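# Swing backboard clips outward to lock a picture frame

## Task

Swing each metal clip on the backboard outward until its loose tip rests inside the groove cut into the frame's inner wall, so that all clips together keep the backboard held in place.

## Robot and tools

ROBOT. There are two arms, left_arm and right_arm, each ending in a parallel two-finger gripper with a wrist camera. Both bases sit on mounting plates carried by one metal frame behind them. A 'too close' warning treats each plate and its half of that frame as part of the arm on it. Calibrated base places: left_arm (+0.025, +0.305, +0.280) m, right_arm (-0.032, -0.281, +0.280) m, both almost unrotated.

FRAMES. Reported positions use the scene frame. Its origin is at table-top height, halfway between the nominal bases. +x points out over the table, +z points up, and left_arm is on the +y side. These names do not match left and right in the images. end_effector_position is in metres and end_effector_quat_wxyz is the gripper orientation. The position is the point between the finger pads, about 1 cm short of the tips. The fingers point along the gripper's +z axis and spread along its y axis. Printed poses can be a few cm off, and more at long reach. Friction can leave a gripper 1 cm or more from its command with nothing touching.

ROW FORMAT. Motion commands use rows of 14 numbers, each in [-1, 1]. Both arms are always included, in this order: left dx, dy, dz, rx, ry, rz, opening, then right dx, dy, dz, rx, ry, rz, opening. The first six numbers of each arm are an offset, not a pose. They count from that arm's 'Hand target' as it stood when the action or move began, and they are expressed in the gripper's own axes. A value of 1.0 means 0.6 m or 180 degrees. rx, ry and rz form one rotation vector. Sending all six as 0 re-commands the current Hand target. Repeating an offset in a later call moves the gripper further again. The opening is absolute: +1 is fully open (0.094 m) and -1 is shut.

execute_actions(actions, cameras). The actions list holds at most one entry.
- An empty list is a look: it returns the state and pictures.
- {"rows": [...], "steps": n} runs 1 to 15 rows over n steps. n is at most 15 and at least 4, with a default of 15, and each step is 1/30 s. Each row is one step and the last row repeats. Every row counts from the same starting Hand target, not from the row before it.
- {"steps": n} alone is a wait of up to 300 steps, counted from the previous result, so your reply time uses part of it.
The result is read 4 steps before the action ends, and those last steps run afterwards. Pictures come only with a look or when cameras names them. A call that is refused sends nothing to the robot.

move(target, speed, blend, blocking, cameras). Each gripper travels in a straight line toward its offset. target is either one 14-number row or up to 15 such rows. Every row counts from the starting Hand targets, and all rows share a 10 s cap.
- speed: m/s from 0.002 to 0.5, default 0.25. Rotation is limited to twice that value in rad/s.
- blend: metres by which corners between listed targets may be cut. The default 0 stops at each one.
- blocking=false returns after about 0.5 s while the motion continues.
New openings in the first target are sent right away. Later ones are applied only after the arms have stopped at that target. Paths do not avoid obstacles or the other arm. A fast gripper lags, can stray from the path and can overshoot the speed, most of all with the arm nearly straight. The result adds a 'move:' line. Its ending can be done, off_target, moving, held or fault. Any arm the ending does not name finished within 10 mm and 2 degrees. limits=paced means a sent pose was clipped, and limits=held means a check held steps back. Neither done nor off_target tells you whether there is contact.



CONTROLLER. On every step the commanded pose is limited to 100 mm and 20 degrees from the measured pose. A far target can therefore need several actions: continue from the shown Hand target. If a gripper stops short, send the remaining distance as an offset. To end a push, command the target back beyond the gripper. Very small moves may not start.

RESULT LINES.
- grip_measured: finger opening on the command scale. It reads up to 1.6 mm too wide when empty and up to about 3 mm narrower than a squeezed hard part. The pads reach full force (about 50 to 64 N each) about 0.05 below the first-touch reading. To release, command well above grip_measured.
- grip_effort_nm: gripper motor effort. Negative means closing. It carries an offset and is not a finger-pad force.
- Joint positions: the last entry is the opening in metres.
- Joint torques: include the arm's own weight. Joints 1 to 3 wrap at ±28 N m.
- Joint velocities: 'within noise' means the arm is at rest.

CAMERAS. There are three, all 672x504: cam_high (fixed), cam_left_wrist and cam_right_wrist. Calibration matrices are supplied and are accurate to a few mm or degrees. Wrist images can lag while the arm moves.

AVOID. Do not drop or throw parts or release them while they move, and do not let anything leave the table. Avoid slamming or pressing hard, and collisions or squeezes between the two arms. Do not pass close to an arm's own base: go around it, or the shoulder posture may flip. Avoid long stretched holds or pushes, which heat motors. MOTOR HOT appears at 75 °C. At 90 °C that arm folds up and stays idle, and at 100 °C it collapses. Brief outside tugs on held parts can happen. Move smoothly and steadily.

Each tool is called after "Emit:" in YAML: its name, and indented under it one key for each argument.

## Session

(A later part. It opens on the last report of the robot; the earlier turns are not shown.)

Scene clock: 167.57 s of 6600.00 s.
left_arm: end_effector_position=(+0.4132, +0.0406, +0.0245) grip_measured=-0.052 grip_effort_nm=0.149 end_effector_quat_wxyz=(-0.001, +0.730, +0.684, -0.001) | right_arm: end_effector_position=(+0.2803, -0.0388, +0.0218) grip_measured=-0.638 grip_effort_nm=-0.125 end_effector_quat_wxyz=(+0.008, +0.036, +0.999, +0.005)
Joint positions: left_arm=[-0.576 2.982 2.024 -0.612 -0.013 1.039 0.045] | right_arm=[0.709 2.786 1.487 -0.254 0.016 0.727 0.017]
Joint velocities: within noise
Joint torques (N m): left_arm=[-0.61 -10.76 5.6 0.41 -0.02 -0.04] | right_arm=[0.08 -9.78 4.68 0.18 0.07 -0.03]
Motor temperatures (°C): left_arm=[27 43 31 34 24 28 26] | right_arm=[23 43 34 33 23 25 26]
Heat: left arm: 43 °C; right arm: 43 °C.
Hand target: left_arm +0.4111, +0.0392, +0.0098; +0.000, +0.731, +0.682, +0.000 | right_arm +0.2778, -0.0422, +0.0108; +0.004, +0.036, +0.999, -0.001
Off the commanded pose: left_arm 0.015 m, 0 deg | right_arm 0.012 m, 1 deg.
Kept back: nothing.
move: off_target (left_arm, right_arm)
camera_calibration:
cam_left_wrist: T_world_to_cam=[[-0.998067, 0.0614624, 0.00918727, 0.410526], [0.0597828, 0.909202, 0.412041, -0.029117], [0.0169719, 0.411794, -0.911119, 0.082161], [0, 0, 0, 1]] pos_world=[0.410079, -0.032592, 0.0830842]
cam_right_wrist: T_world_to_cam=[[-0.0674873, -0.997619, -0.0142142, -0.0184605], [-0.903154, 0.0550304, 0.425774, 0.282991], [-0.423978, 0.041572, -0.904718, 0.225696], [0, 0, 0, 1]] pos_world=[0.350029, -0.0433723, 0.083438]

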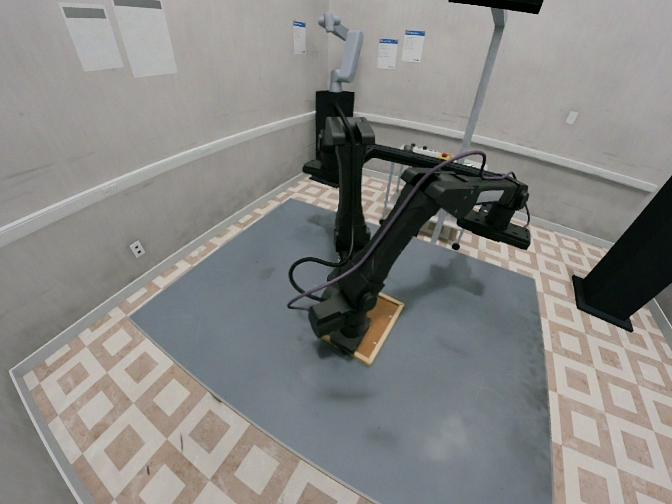

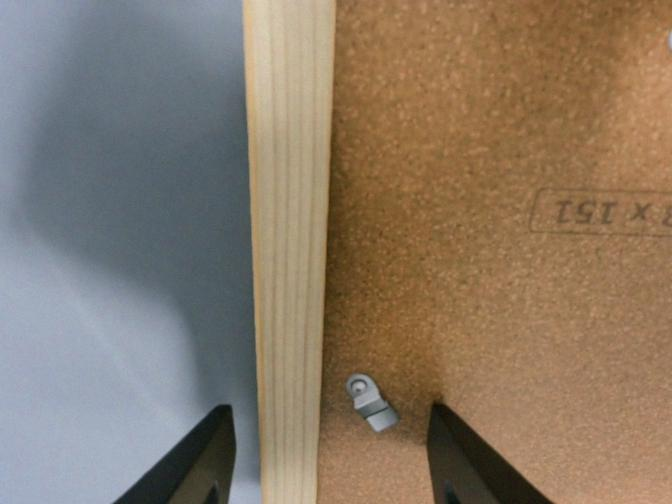

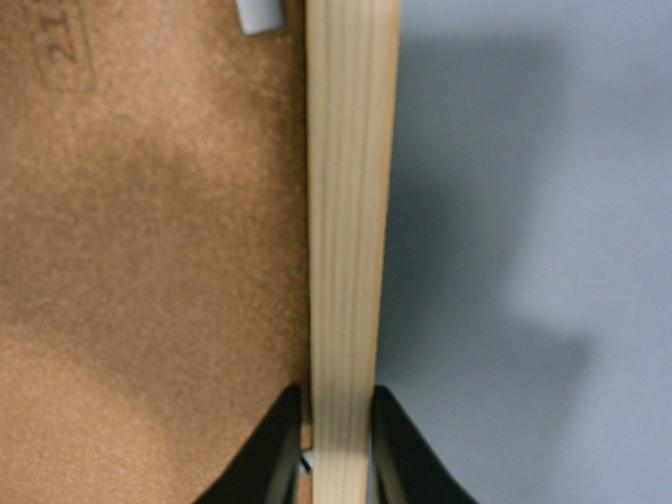

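Emit:
move:
  target:
    - [0,0.0,-0.012,0,0,0,-0.3,0,0,0,0,0,0,-0.64]
    - [0,0.003,-0.012,0,0,0,-0.45,0,0,0,0,0,0,-0.64]
  speed: 0.05

Emit:
zoom_image:
  camera: "cam_left_wrist"
  region: [230, 300, 430, 500]

Scene clock: 169.87 s of 6600.00 s.
left_arm: end_effector_position=(+0.4153, +0.0398, +0.0251) grip_measured=-0.447 grip_effort_nm=-0.139 end_effector_quat_wxyz=(+0.002, +0.730, +0.684, +0.001) | right_arm: end_effector_position=(+0.2804, -0.0388, +0.0218) grip_measured=-0.638 grip_effort_nm=-0.120 end_effector_quat_wxyz=(+0.008, +0.036, +0.999, +0.005)
Joint positions: left_arm=[-0.576 2.982 2.027 -0.608 -0.015 1.039 0.026] | right_arm=[0.709 2.786 1.487 -0.253 0.016 0.727 0.017]
Joint velocities: within noise
Joint torques (N m): left_arm=[-0.46 -12.19 5.3 0.25 0.01 -0.03] | right_arm=[0.02 -9.92 4.74 0.23 0.08 -0.05]
Motor temperatures (°C): left_arm=[27 43 31 34 24 28 26] | right_arm=[23 42 34 32 23 25 26]
Heat: left arm: 43 °C; right arm: 42 °C.
Hand target: left_arm +0.4129, +0.0391, +0.0170; +0.000, +0.731, +0.682, +0.000 | right_arm +0.2778, -0.0422, +0.0108; +0.004, +0.036, +0.999, +0.000
Off the commanded pose: left_arm 0.008 m, 0 deg | right_arm 0.012 m, 1 deg.
Kept back: nothing.
move: off_target (right_arm)
camera_calibration:
cam_left_wrist: T_world_to_cam=[[-0.99809, 0.0617547, 0.00191903, 0.412852], [0.057086, 0.909863, 0.410963, -0.0275946], [0.0236328, 0.410287, -0.91165, 0.0803089], [0, 0, 0, 1]] pos_world=[0.411741, -0.033338, 0.0837617]
cam_right_wrist: T_world_to_cam=[[-0.0674882, -0.997615, -0.0144666, -0.0183918], [-0.903283, 0.0549362, 0.425514, 0.283094], [-0.423704, 0.0417846, -0.904836, 0.225661], [0, 0, 0, 1]] pos_world=[0.350086, -0.0433292, 0.0834596]

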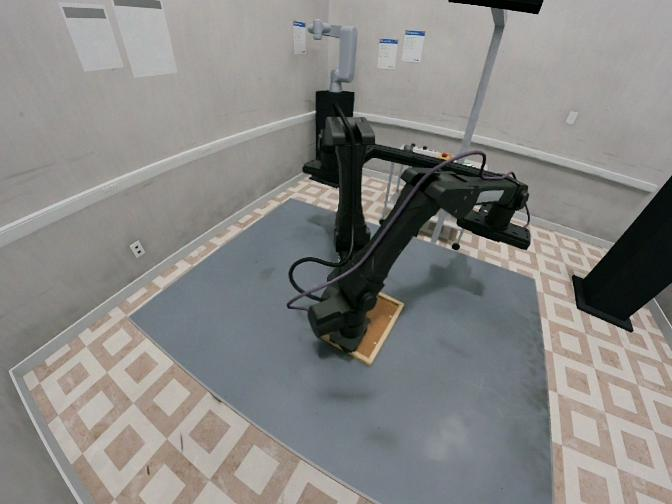

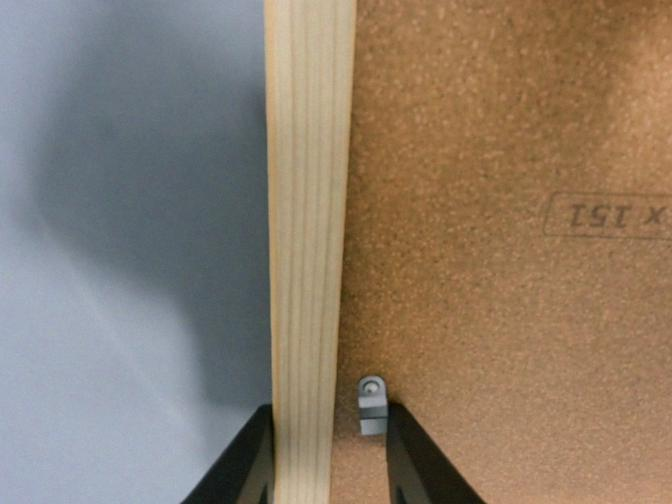

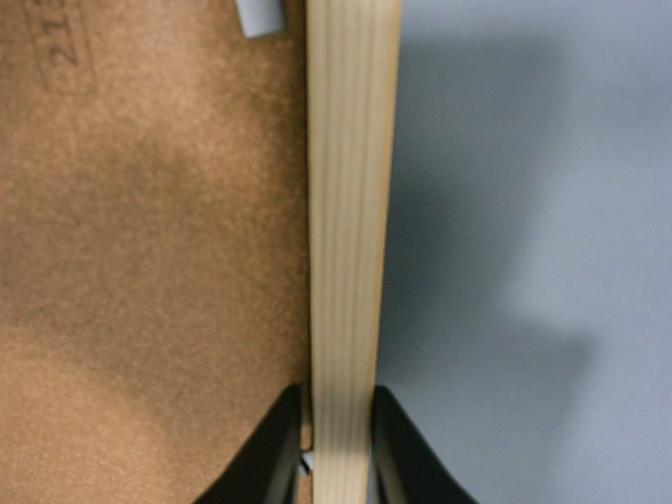

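Scaled by 2.520 from the camera's 672x504 image, which has a finer 960x720 frame.

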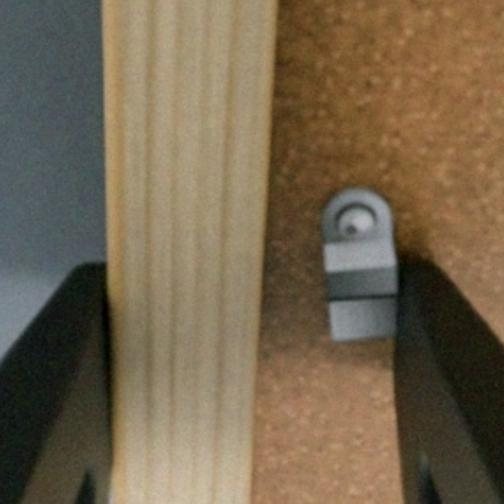

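Emit:
move:
  target:
    - [0,0.004,0,0,0,0,-0.54,0,0,0,0,0,0,-0.64]
    - [0,0.009,0,0,0,0,-0.60,0,0,0,0,0,0,-0.64]
  speed: 0.05

Emit:
zoom_image:
  camera: "cam_left_wrist"
  region: [230, 300, 430, 500]

Scene clock: 172.00 s of 6600.00 s.
left_arm: end_effector_position=(+0.4182, +0.0392, +0.0254) grip_measured=-0.596 grip_effort_nm=-0.173 end_effector_quat_wxyz=(-0.001, +0.731, +0.682, +0.004) | right_arm: end_effector_position=(+0.2804, -0.0388, +0.0218) grip_measured=-0.638 grip_effort_nm=-0.125 end_effector_quat_wxyz=(+0.008, +0.036, +0.999, +0.005)
Joint positions: left_arm=[-0.576 2.996 2.061 -0.632 -0.021 1.043 0.019] | right_arm=[0.709 2.786 1.487 -0.253 0.016 0.727 0.017]
Joint velocities: within noise
Joint torques (N m): left_arm=[-0.03 -11.96 5.96 0.25 0.07 -0.02] | right_arm=[0.08 -9.95 4.81 0.19 0.05 -0.05]
Motor temperatures (°C): left_arm=[27 43 31 34 24 28 26] | right_arm=[23 42 34 32 23 25 26]
Heat: left arm: 43 °C; right arm: 42 °C.
Hand target: left_arm +0.4183, +0.0389, +0.0170; +0.000, +0.731, +0.682, +0.000 | right_arm +0.2778, -0.0422, +0.0108; +0.004, +0.036, +0.999, +0.000
Off the commanded pose: left_arm 0.008 m, 0 deg | right_arm 0.012 m, 1 deg.
Kept back: nothing.
move: off_target (right_arm)
camera_calibration:
cam_left_wrist: T_world_to_cam=[[-0.997842, 0.0655894, 0.00297153, 0.415523], [0.0608354, 0.906599, 0.417585, -0.0290071], [0.0246952, 0.416865, -0.908633, 0.0799426], [0, 0, 0, 1]] pos_world=[0.414417, -0.0342814, 0.0835167]
cam_right_wrist: T_world_to_cam=[[-0.0674882, -0.997615, -0.0144666, -0.0183918], [-0.903283, 0.0549362, 0.425514, 0.283094], [-0.423704, 0.0417846, -0.904836, 0.225661], [0, 0, 0, 1]] pos_world=[0.350086, -0.0433292, 0.0834596]

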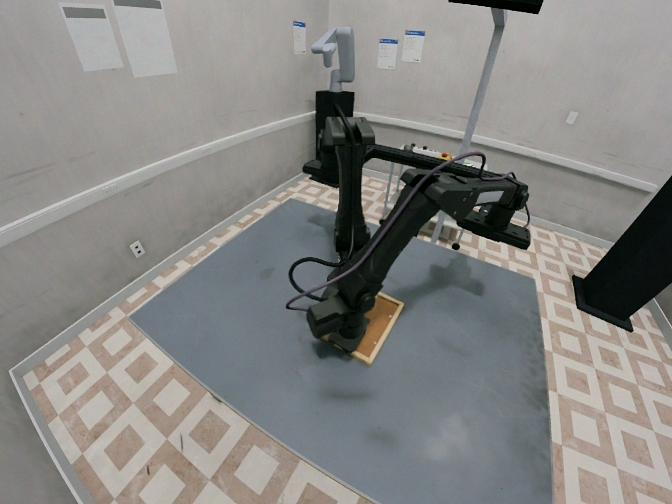

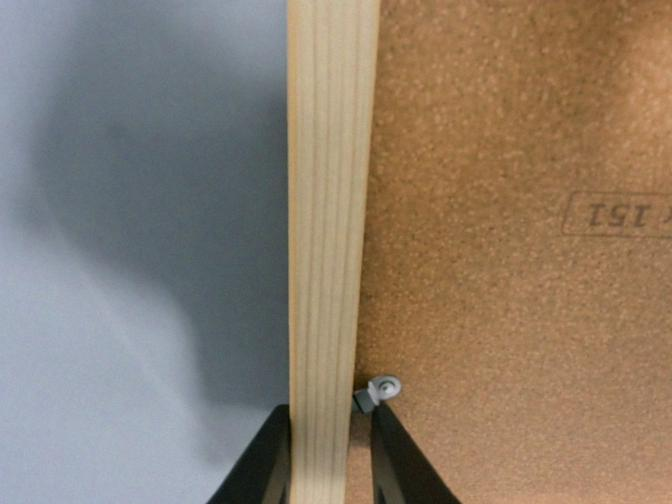

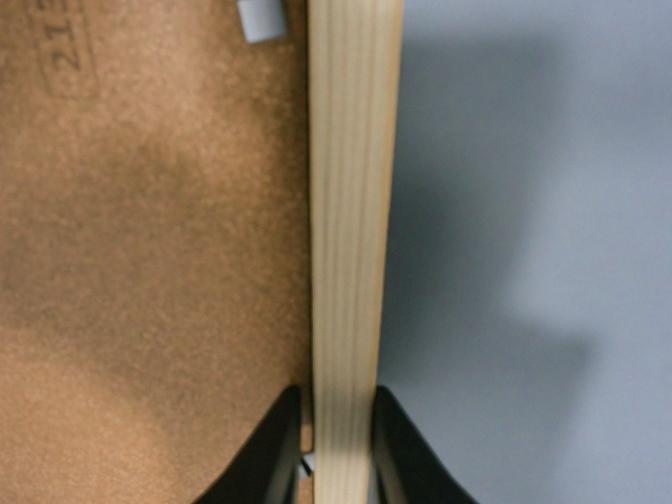

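Scaled by 2.520 from the camera's 672x504 image, which has a finer 960x720 frame.

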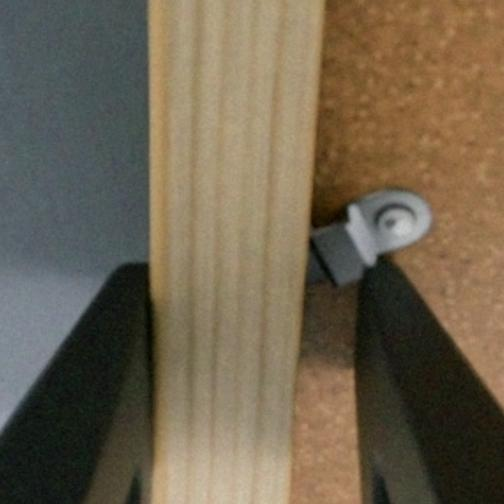

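Emit:
move:
  target:
    - [0,0.003,0,0,0,0,-0.66,0,0,0,0,0,0,-0.64]
    - [0,0.006,0,0,0,0,-0.70,0,0,0,0,0,0,-0.64]
  speed: 0.05

Emit:
zoom_image:
  camera: "cam_left_wrist"
  region: [230, 300, 430, 500]

Scene clock: 174.13 s of 6600.00 s.
left_arm: end_effector_position=(+0.4207, +0.0389, +0.0255) grip_measured=-0.697 grip_effort_nm=-0.115 end_effector_quat_wxyz=(-0.002, +0.731, +0.682, +0.004) | right_arm: end_effector_position=(+0.2804, -0.0388, +0.0218) grip_measured=-0.638 grip_effort_nm=-0.129 end_effector_quat_wxyz=(+0.008, +0.036, +0.999, +0.005)
Joint positions: left_arm=[-0.574 3.008 2.089 -0.653 -0.023 1.045 0.014] | right_arm=[0.709 2.786 1.487 -0.253 0.016 0.727 0.017]
Joint velocities: within noise
Joint torques (N m): left_arm=[0.14 -11.97 6.06 0.27 0.1 0.01] | right_arm=[-0.06 -10.02 4.74 0.18 0.06 -0.06]
Motor temperatures (°C): left_arm=[27 43 31 34 24 28 26] | right_arm=[23 41 34 32 23 25 25]
Heat: left arm: 43 °C; right arm: 41 °C.
Hand target: left_arm +0.4220, +0.0385, +0.0171; +0.000, +0.731, +0.682, +0.000 | right_arm +0.2778, -0.0422, +0.0108; +0.004, +0.036, +0.999, +0.000
Off the commanded pose: left_arm 0.009 m, 1 deg | right_arm 0.012 m, 1 deg.
Kept back: nothing.
move: off_target (right_arm)
camera_calibration:
cam_left_wrist: T_world_to_cam=[[-0.997833, 0.0656237, 0.00480587, 0.417994], [0.061545, 0.904986, 0.420967, -0.0292584], [0.0232761, 0.42035, -0.907063, 0.0805919], [0, 0, 0, 1]] pos_world=[0.417013, -0.0348287, 0.08341]
cam_right_wrist: T_world_to_cam=[[-0.0674882, -0.997615, -0.0144666, -0.0183918], [-0.903283, 0.0549362, 0.425514, 0.283094], [-0.423704, 0.0417846, -0.904836, 0.225661], [0, 0, 0, 1]] pos_world=[0.350086, -0.0433292, 0.0834596]

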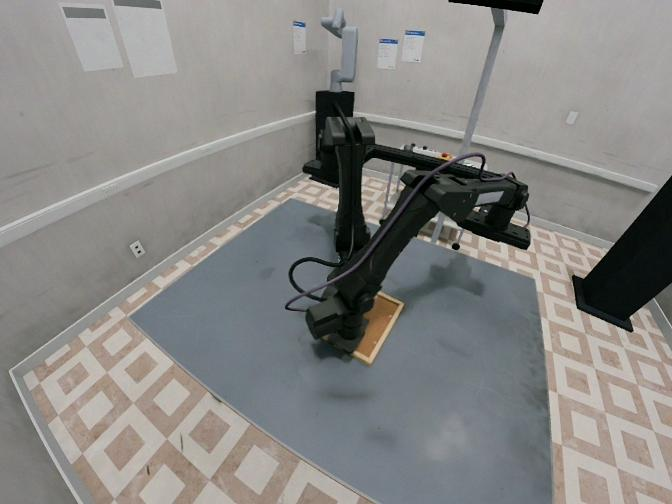

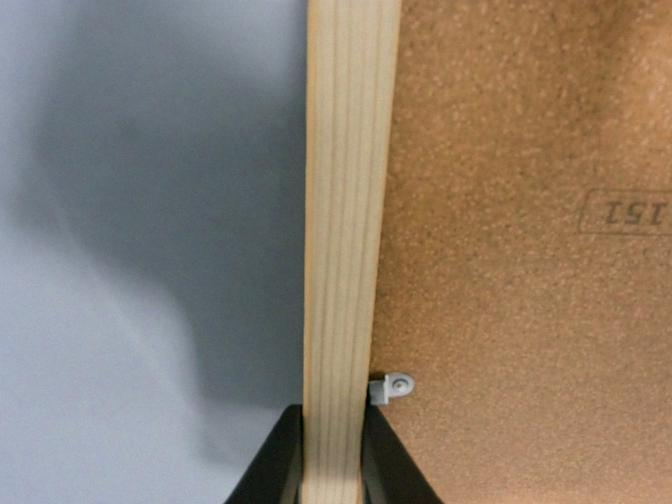

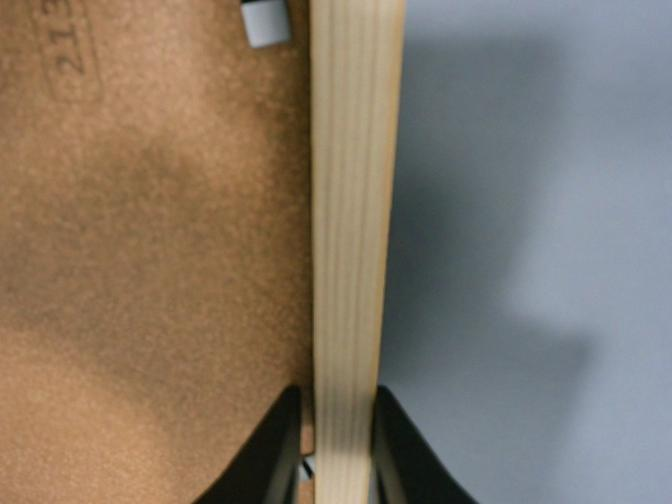

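Scaled by 2.520 from the camera's 672x504 image, which has a finer 960x720 frame.

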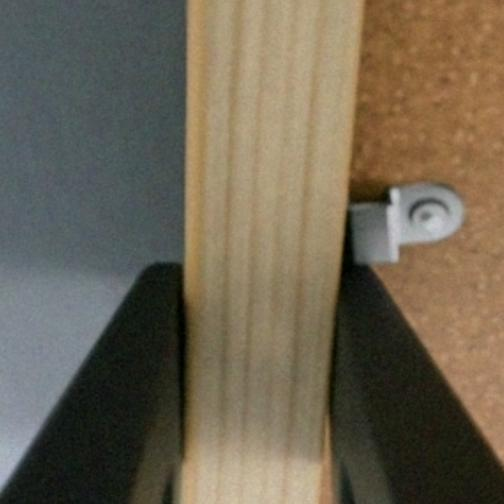

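Emit:
move:
  target:
    - [0,0,0,0,0,0,-0.8,0,0,0,0,0,0,-0.64]
    - [0,0,0,0,0,0,-0.8,0.010,0,0,0,0,0,-0.64]
  speed: 0.05

Emit:
zoom_image:
  camera: "cam_right_wrist"
  region: [230, 300, 430, 500]

Scene clock: 175.77 s of 6600.00 s.
left_arm: end_effector_position=(+0.4207, +0.0389, +0.0255) grip_measured=-0.782 grip_effort_nm=-1.004 end_effector_quat_wxyz=(-0.002, +0.732, +0.681, +0.004) | right_arm: end_effector_position=(+0.2807, -0.0385, +0.0218) grip_measured=-0.638 grip_effort_nm=-0.120 end_effector_quat_wxyz=(+0.008, +0.037, +0.999, +0.006)
Joint positions: left_arm=[-0.574 3.008 2.089 -0.653 -0.023 1.049 0.01] | right_arm=[0.709 2.786 1.487 -0.252 0.016 0.73 0.017]
Joint velocities: within noise
Joint torques (N m): left_arm=[0.14 -11.97 6.08 0.28 0.1 -0.03] | right_arm=[0.8 -10.44 2.69 0.36 0.07 0.1]
Motor temperatures (°C): left_arm=[27 43 31 34 24 28 26] | right_arm=[23 41 34 32 23 25 25]
Heat: left arm: 43 °C; right arm: 41 °C.
Hand target: left_arm +0.4219, +0.0386, +0.0171; +0.000, +0.731, +0.682, +0.000 | right_arm +0.2718, -0.0418, +0.0107; +0.004, +0.036, +0.999, +0.000
Off the commanded pose: left_arm 0.009 m, 1 deg | right_arm 0.015 m, 1 deg.
Kept back: nothing.
move: off_target (right_arm)
camera_calibration:
cam_left_wrist: T_world_to_cam=[[-0.997549, 0.06981, 0.0048471, 0.41771], [0.0653588, 0.904714, 0.420976, -0.0308526], [0.0250031, 0.42026, -0.907059, 0.0798688], [0, 0, 0, 1]] pos_world=[0.416706, -0.0348133, 0.0834092]
cam_right_wrist: T_world_to_cam=[[-0.0701546, -0.997415, -0.0155193, -0.0173619], [-0.903635, 0.0569534, 0.4245, 0.283548], [-0.422519, 0.0438044, -0.905295, 0.22554], [0, 0, 0, 1]] pos_world=[0.350301, -0.0433457, 0.0835444]

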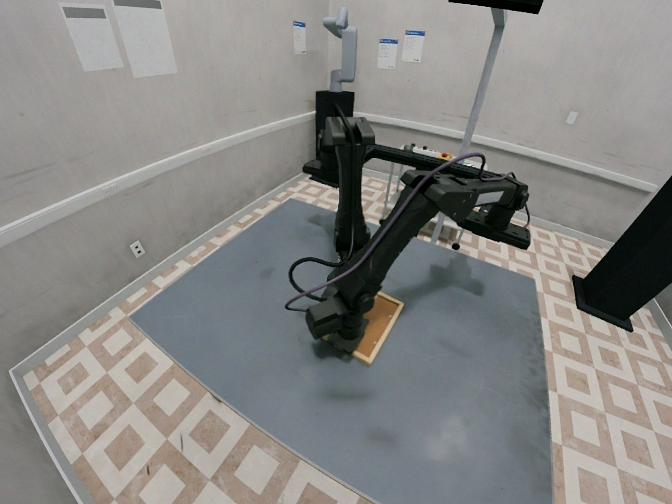

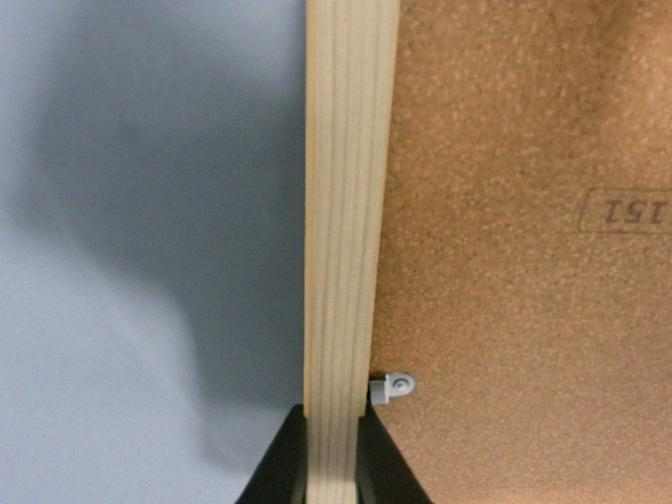

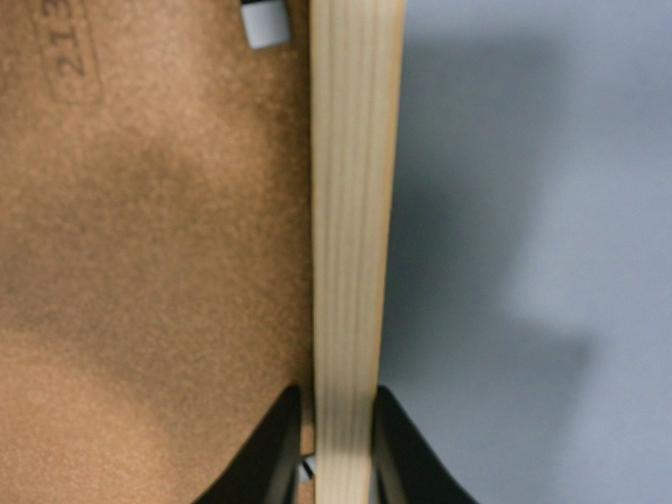

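Scaled by 2.520 from the camera's 672x504 image, which has a finer 960x720 frame.

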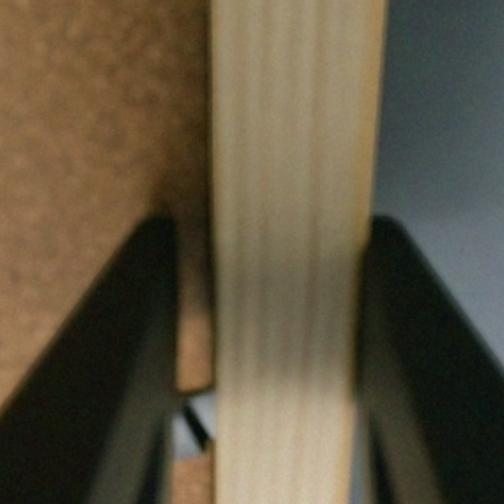

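Emit:
move:
  target: [0,0,0,0,0,0,-0.8,0.007,0,0,0,0,0,-0.64]
  speed: 0.05

Emit:
zoom_image:
  camera: "cam_right_wrist"
  region: [230, 300, 430, 500]

Scene clock: 176.70 s of 6600.00 s.
left_arm: end_effector_position=(+0.4206, +0.0390, +0.0255) grip_measured=-0.782 grip_effort_nm=-1.009 end_effector_quat_wxyz=(-0.003, +0.732, +0.681, +0.004) | right_arm: end_effector_position=(+0.2794, -0.0384, +0.0207) grip_measured=-0.638 grip_effort_nm=-0.120 end_effector_quat_wxyz=(+0.011, +0.038, +0.999, +0.006)
Joint positions: left_arm=[-0.574 3.008 2.089 -0.653 -0.023 1.049 0.01] | right_arm=[0.712 2.786 1.477 -0.237 0.019 0.735 0.017]
Joint velocities: within noise
Joint torques (N m): left_arm=[0.14 -11.97 6.06 0.28 0.1 -0.03] | right_arm=[0.99 -10.91 2.24 0.31 0.06 0]
Motor temperatures (°C): left_arm=[27 43 32 34 24 28 26] | right_arm=[23 41 34 32 23 25 25]
Heat: left arm: 43 °C; right arm: 41 °C.
Hand target: left_arm +0.4219, +0.0386, +0.0171; +0.000, +0.731, +0.682, +0.000 | right_arm +0.2676, -0.0414, +0.0107; +0.004, +0.036, +0.999, -0.001
Off the commanded pose: left_arm 0.009 m, 1 deg | right_arm 0.016 m, 1 deg.
Kept back: nothing.
move: off_target (right_arm)
camera_calibration:
cam_left_wrist: T_world_to_cam=[[-0.997547, 0.0698141, 0.00517722, 0.417566], [0.0654965, 0.904624, 0.421148, -0.0309496], [0.0247186, 0.420454, -0.906977, 0.0798783], [0, 0, 0, 1]] pos_world=[0.416595, -0.0347394, 0.0833203]
cam_right_wrist: T_world_to_cam=[[-0.0721049, -0.997262, -0.0164046, -0.0167585], [-0.906048, 0.0586158, 0.419096, 0.283703], [-0.416987, 0.0450822, -0.907793, 0.222482], [0, 0, 0, 1]] pos_world=[0.348612, -0.0433721, 0.0827937]

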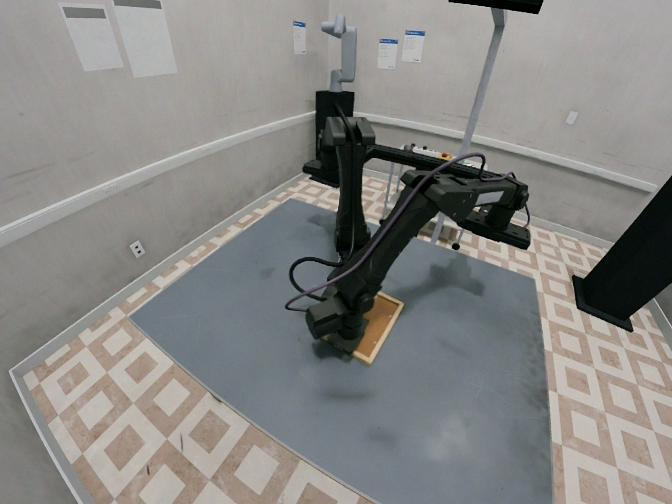

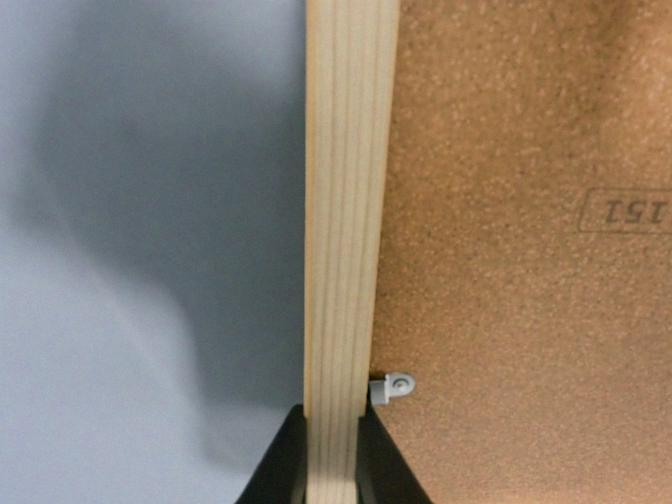

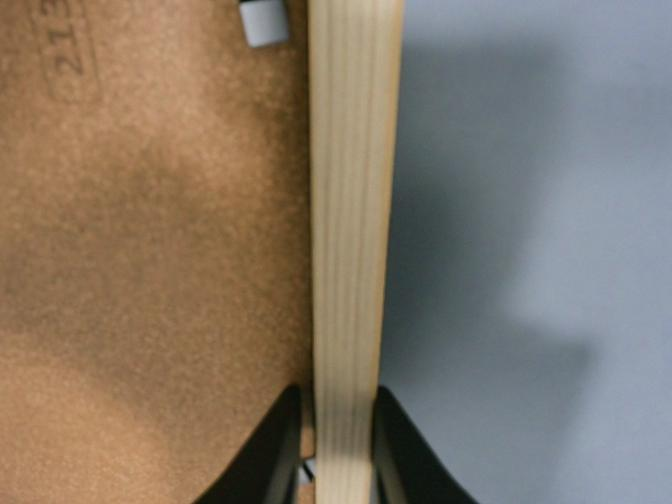

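Scaled by 2.520 from the camera's 672x504 image, which has a finer 960x720 frame.

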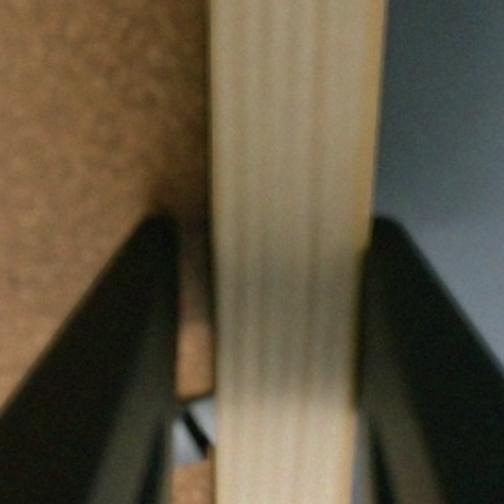

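Emit:
move:
  target: [0,0,0,0,0,0,-0.8,0.005,-0.006,-0.003,0,0,0,-0.62]
  speed: 0.05

Emit:
zoom_image:
  camera: "cam_right_wrist"
  region: [230, 300, 430, 500]

Scene clock: 177.63 s of 6600.00 s.
left_arm: end_effector_position=(+0.4206, +0.0390, +0.0255) grip_measured=-0.782 grip_effort_nm=-1.009 end_effector_quat_wxyz=(-0.003, +0.732, +0.681, +0.004) | right_arm: end_effector_position=(+0.2788, -0.0391, +0.0202) grip_measured=-0.622 grip_effort_nm=0.061 end_effector_quat_wxyz=(+0.017, +0.039, +0.999, +0.010)
Joint positions: left_arm=[-0.574 3.008 2.089 -0.653 -0.023 1.049 0.01] | right_arm=[0.712 2.78 1.455 -0.207 0.02 0.736 0.018]
Joint velocities: within noise
Joint torques (N m): left_arm=[0.14 -11.99 6.06 0.28 0.1 -0.03] | right_arm=[0.83 -11.38 1.54 0.25 0.03 0.02]
Motor temperatures (°C): left_arm=[27 44 32 34 24 28 26] | right_arm=[23 41 34 32 23 25 25]
Heat: left arm: 44 °C; right arm: 41 °C.
Hand target: left_arm +0.4221, +0.0385, +0.0171; +0.000, +0.731, +0.682, +0.000 | right_arm +0.2644, -0.0447, +0.0125; +0.004, +0.036, +0.999, +0.000
Off the commanded pose: left_arm 0.009 m, 1 deg | right_arm 0.017 m, 2 deg.
Kept back: nothing.
move: off_target (right_arm)
camera_calibration:
cam_left_wrist: T_world_to_cam=[[-0.997547, 0.0698141, 0.00517722, 0.417566], [0.0654965, 0.904624, 0.421148, -0.0309496], [0.0247186, 0.420454, -0.906977, 0.0798783], [0, 0, 0, 1]] pos_world=[0.416595, -0.0347394, 0.0833203]
cam_right_wrist: T_world_to_cam=[[-0.0728545, -0.997042, -0.0244929, -0.0171032], [-0.910648, 0.0564869, 0.409304, 0.284823], [-0.40671, 0.052124, -0.912069, 0.219374], [0, 0, 0, 1]] pos_world=[0.347349, -0.0445761, 0.0830866]

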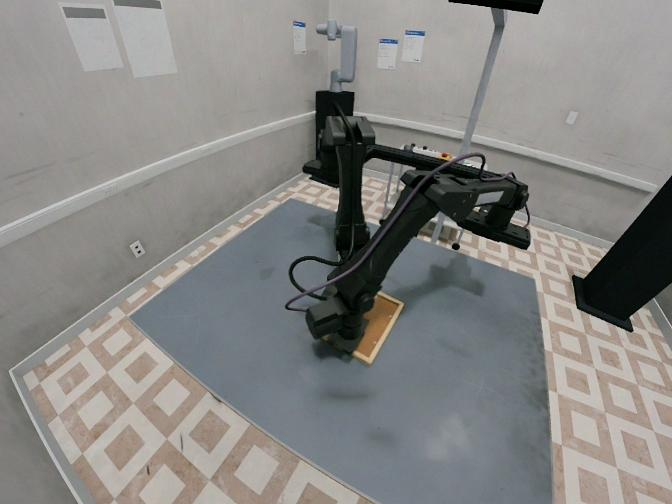

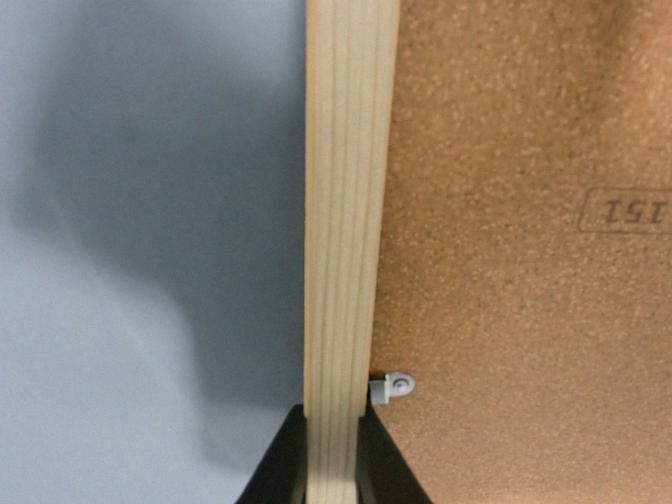

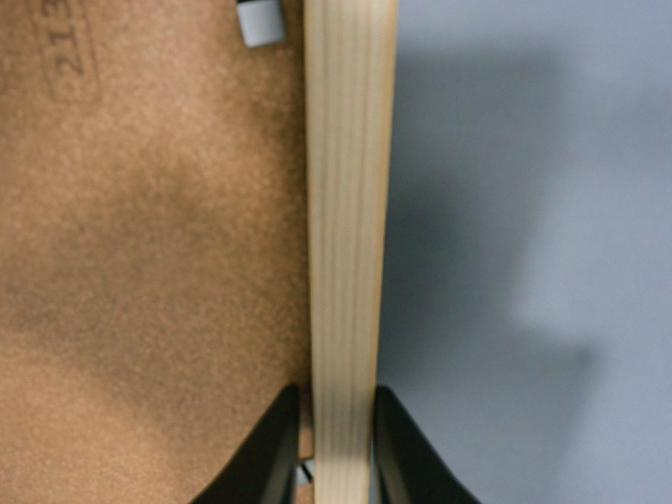

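Scaled by 2.520 from the camera's 672x504 image, which has a finer 960x720 frame.

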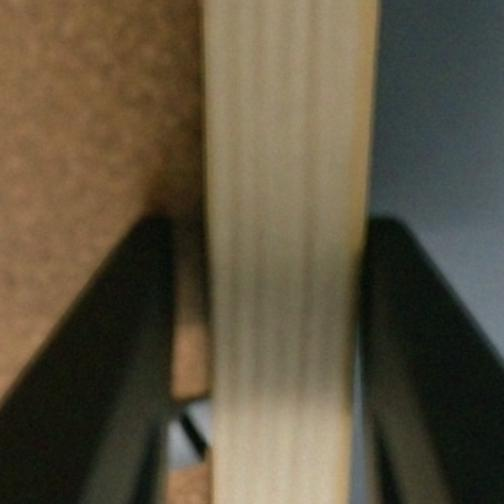

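Emit:
move:
  target: [0,0,0,0,0,0,-0.8,-0.0125,0.0,-0.022,0,0,0,-0.62]
  speed: 0.05

Emit:
zoom_image:
  camera: "cam_right_wrist"
  region: [230, 300, 430, 500]

Scene clock: 178.67 s of 6600.00 s.
left_arm: end_effector_position=(+0.4206, +0.0390, +0.0255) grip_measured=-0.782 grip_effort_nm=-1.009 end_effector_quat_wxyz=(-0.003, +0.732, +0.681, +0.004) | right_arm: end_effector_position=(+0.2774, -0.0401, +0.0208) grip_measured=-0.622 grip_effort_nm=0.046 end_effector_quat_wxyz=(+0.014, +0.039, +0.999, +0.007)
Joint positions: left_arm=[-0.574 3.008 2.089 -0.653 -0.023 1.049 0.01] | right_arm=[0.712 2.778 1.455 -0.216 0.02 0.736 0.018]
Joint velocities: within noise
Joint torques (N m): left_arm=[0.14 -11.99 6.08 0.28 0.1 -0.03] | right_arm=[0.02 -14.09 2.09 -0.12 0.01 -0.1]
Motor temperatures (°C): left_arm=[27 44 32 34 24 28 26] | right_arm=[23 41 34 32 23 25 25]
Heat: left arm: 44 °C; right arm: 41 °C.
Hand target: left_arm +0.4219, +0.0386, +0.0171; +0.000, +0.731, +0.682, +0.000 | right_arm +0.2718, -0.0452, +0.0257; +0.004, +0.036, +0.999, +0.000
Off the commanded pose: left_arm 0.008 m, 1 deg | right_arm 0.009 m, 1 deg.
Kept back: nothing.
move: done
camera_calibration:
cam_left_wrist: T_world_to_cam=[[-0.997547, 0.0698141, 0.00517722, 0.417566], [0.0654965, 0.904624, 0.421148, -0.0309496], [0.0247186, 0.420454, -0.906977, 0.0798783], [0, 0, 0, 1]] pos_world=[0.416595, -0.0347394, 0.0833203]
cam_right_wrist: T_world_to_cam=[[-0.072502, -0.99718, -0.0193842, -0.018463], [-0.908194, 0.0579743, 0.414515, 0.28267], [-0.412222, 0.0476577, -0.909836, 0.220714], [0, 0, 0, 1]] pos_world=[0.346364, -0.0453172, 0.0832844]

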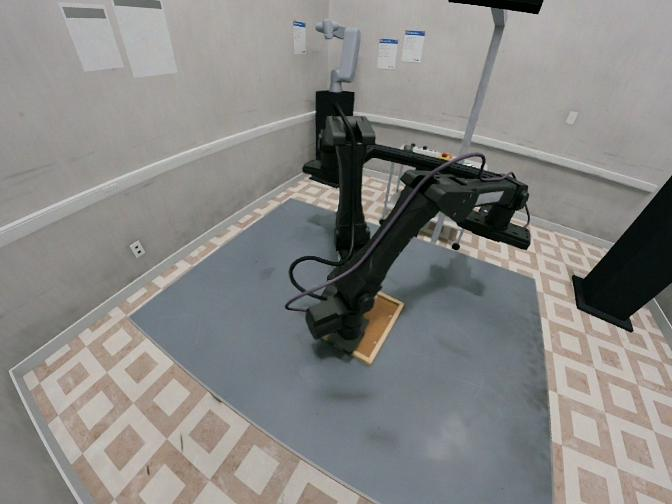

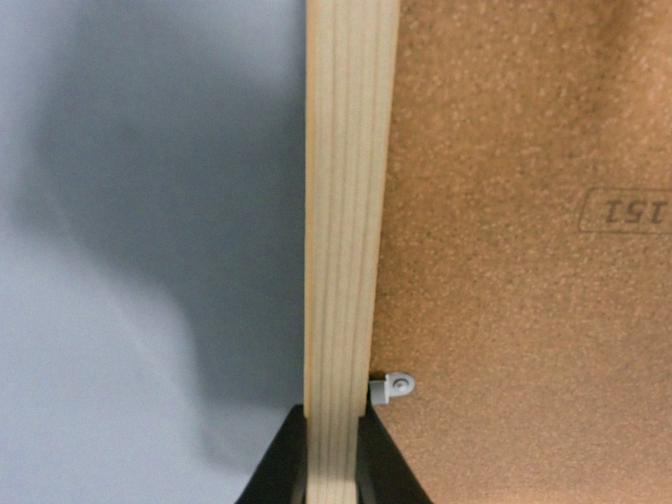

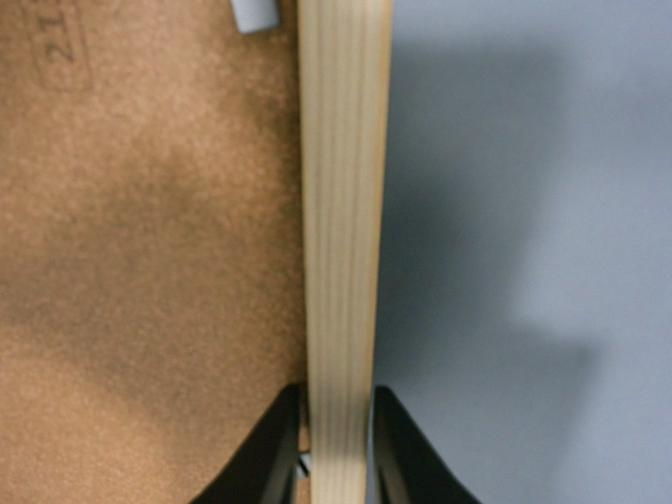

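Scaled by 2.520 from the camera's 672x504 image, which has a finer 960x720 frame.

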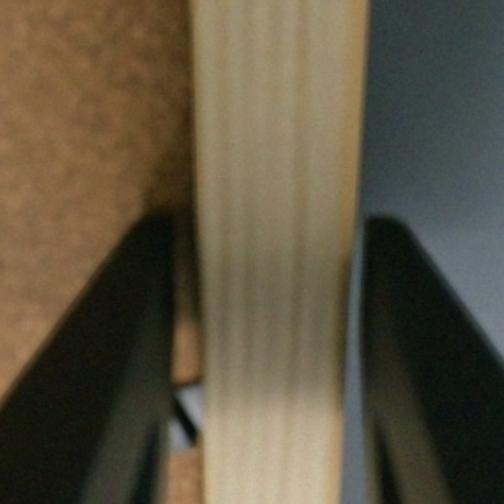

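Emit:
move:
  target: [0,0,0,0,0,0,-0.8,0.007,0.001,-0.004,0,0,0,-0.62]
  speed: 0.05

Emit:
zoom_image:
  camera: "cam_right_wrist"
  region: [230, 300, 430, 500]

Scene clock: 179.60 s of 6600.00 s.
left_arm: end_effector_position=(+0.4204, +0.0387, +0.0254) grip_measured=-0.782 grip_effort_nm=-1.009 end_effector_quat_wxyz=(-0.002, +0.732, +0.681, +0.003) | right_arm: end_effector_position=(+0.2723, -0.0435, +0.0216) grip_measured=-0.622 grip_effort_nm=0.037 end_effector_quat_wxyz=(+0.008, +0.038, +0.999, +0.004)
Joint positions: left_arm=[-0.574 3.008 2.089 -0.653 -0.021 1.049 0.01] | right_arm=[0.712 2.77 1.436 -0.218 0.018 0.736 0.018]
Joint velocities: within noise
Joint torques (N m): left_arm=[0.14 -11.97 6.08 0.28 0.07 -0.03] | right_arm=[0.72 -14.42 1.91 -0.05 0.04 0.03]
Motor temperatures (°C): left_arm=[27 44 32 34 24 28 26] | right_arm=[23 42 34 32 23 25 25]
Heat: left arm: 44 °C; right arm: 42 °C.
Hand target: left_arm +0.4221, +0.0385, +0.0171; +0.000, +0.731, +0.682, +0.000 | right_arm +0.2676, -0.0444, +0.0281; +0.004, +0.036, +0.999, -0.001
Off the commanded pose: left_arm 0.009 m, 1 deg | right_arm 0.008 m, 1 deg.
Kept back: nothing.
move: done
camera_calibration:
cam_left_wrist: T_world_to_cam=[[-0.997541, 0.0698168, 0.00613276, 0.417369], [0.0659401, 0.905288, 0.419648, -0.0308551], [0.0237466, 0.419021, -0.907666, 0.0804804], [0, 0, 0, 1]] pos_world=[0.416466, -0.0349295, 0.083438]
cam_right_wrist: T_world_to_cam=[[-0.0724531, -0.997284, -0.0132161, -0.0223487], [-0.903475, 0.0600133, 0.424419, 0.276469], [-0.422473, 0.0426909, -0.905369, 0.221956], [0, 0, 0, 1]] pos_world=[0.341934, -0.0483553, 0.0833182]

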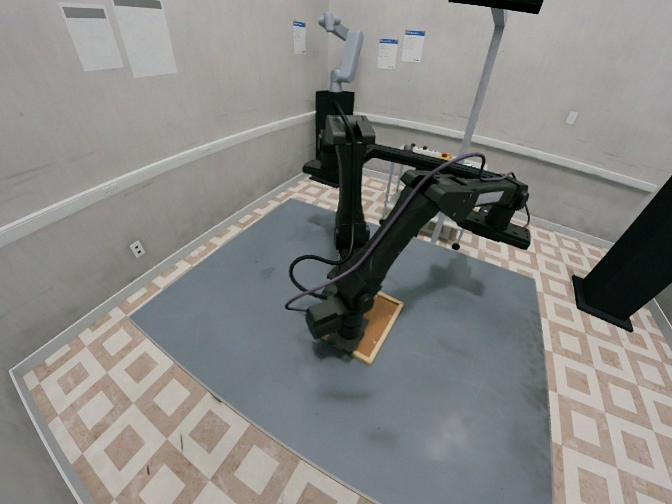

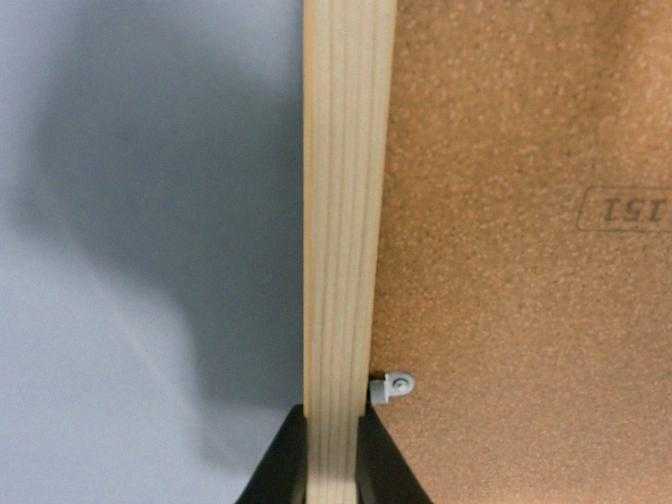

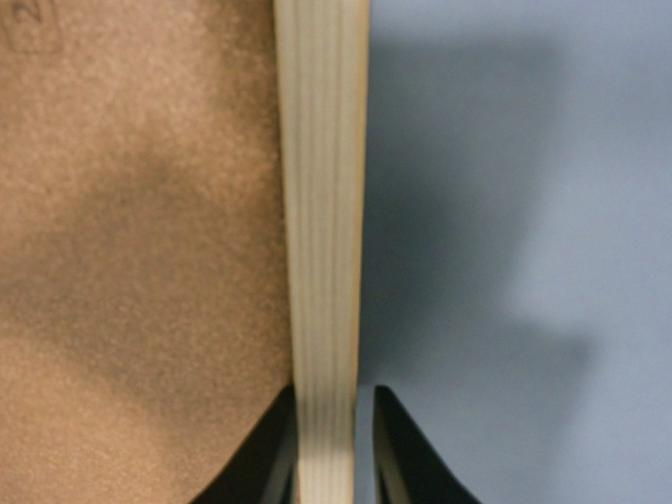

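Scaled by 2.520 from the camera's 672x504 image, which has a finer 960x720 frame.

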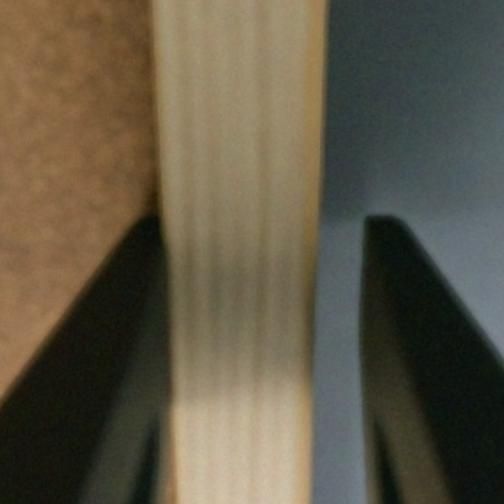

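Emit:
move:
  target:
    - [0,0,0,0,0,0,-0.8,0.0,0.003,-0.02,0,0,0,-0.5]
    - [0,0,0,0,0,0,-0.8,0.0,0.003,-0.09,0,0,0,-0.5]
  speed: 0.1

Emit:
zoom_image:
  camera: "cam_right_wrist"
  region: [230, 250, 430, 450]

Scene clock: 181.00 s of 6600.00 s.
left_arm: end_effector_position=(+0.4204, +0.0387, +0.0254) grip_measured=-0.782 grip_effort_nm=-1.004 end_effector_quat_wxyz=(-0.002, +0.732, +0.681, +0.003) | right_arm: end_effector_position=(+0.2715, -0.0424, +0.0770) grip_measured=-0.502 grip_effort_nm=0.056 end_effector_quat_wxyz=(+0.006, +0.037, +0.999, +0.003)
Joint positions: left_arm=[-0.574 3.008 2.089 -0.653 -0.021 1.049 0.01] | right_arm=[0.718 2.59 1.359 -0.326 0.017 0.739 0.023]
Joint velocities: within noise
Joint torques (N m): left_arm=[0.14 -11.97 6.08 0.28 0.07 -0.03] | right_arm=[0.83 -13.67 2.73 -0.05 0.03 0.05]
Motor temperatures (°C): left_arm=[27 44 32 34 24 28 26] | right_arm=[23 42 34 32 23 25 25]
Heat: left arm: 44 °C; right arm: 42 °C.
Hand target: left_arm +0.4220, +0.0386, +0.0171; +0.000, +0.731, +0.682, +0.000 | right_arm +0.2672, -0.0425, +0.0821; +0.004, +0.036, +0.999, -0.001
Off the commanded pose: left_arm 0.008 m, 1 deg | right_arm 0.007 m, 0 deg.
Kept back: nothing.
move: done
camera_calibration:
cam_left_wrist: T_world_to_cam=[[-0.997541, 0.0698168, 0.00613276, 0.417369], [0.0659401, 0.905288, 0.419648, -0.0308551], [0.0237466, 0.419021, -0.907666, 0.0804804], [0, 0, 0, 1]] pos_world=[0.416466, -0.0349295, 0.083438]
cam_right_wrist: T_world_to_cam=[[-0.069764, -0.997511, -0.0102708, -0.0215085], [-0.901887, 0.0586697, 0.427969, 0.251437], [-0.426301, 0.03912, -0.903735, 0.27248], [0, 0, 0, 1]] pos_world=[0.341426, -0.0468661, 0.138421]

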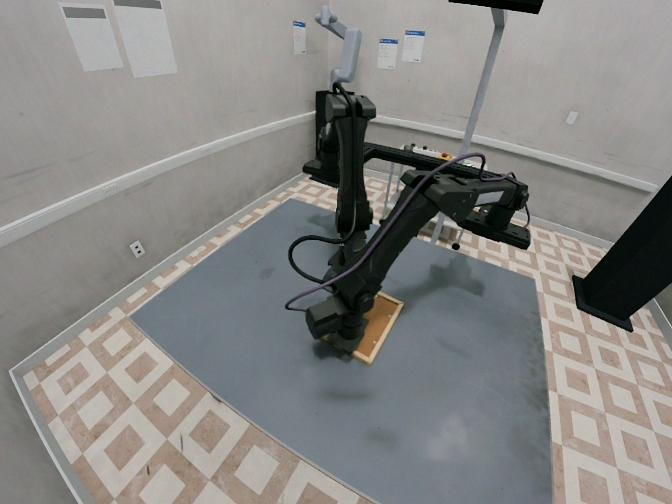

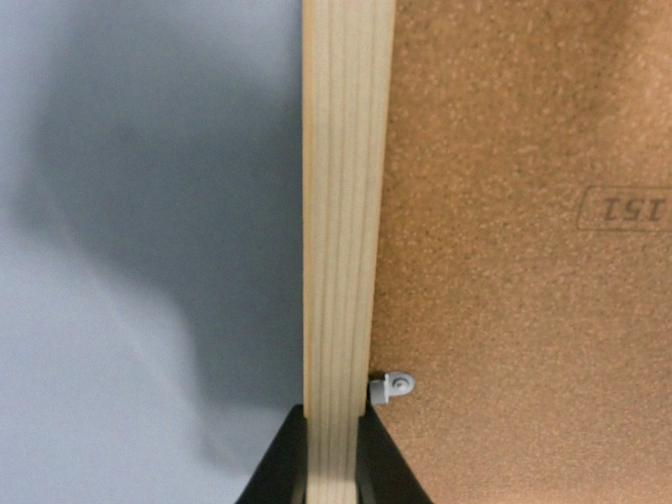

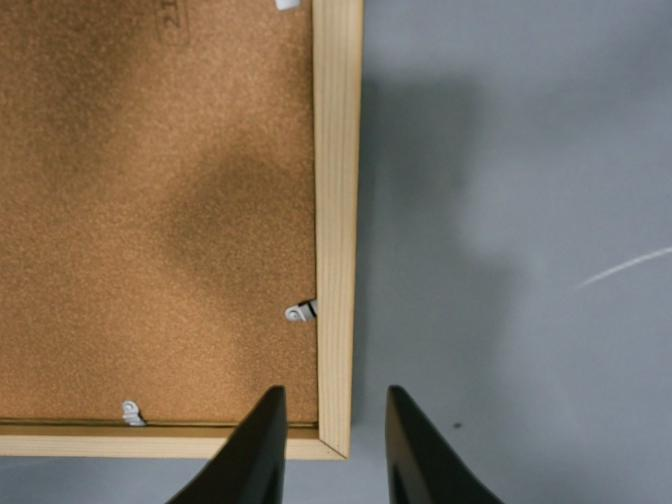

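Scaled by 2.520 from the camera's 672x504 image, which has a finer 960x720 frame.

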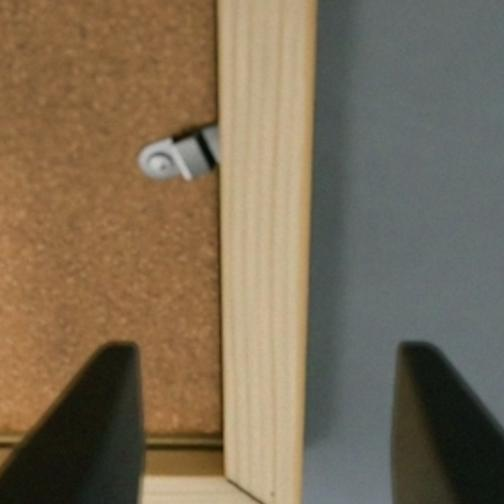

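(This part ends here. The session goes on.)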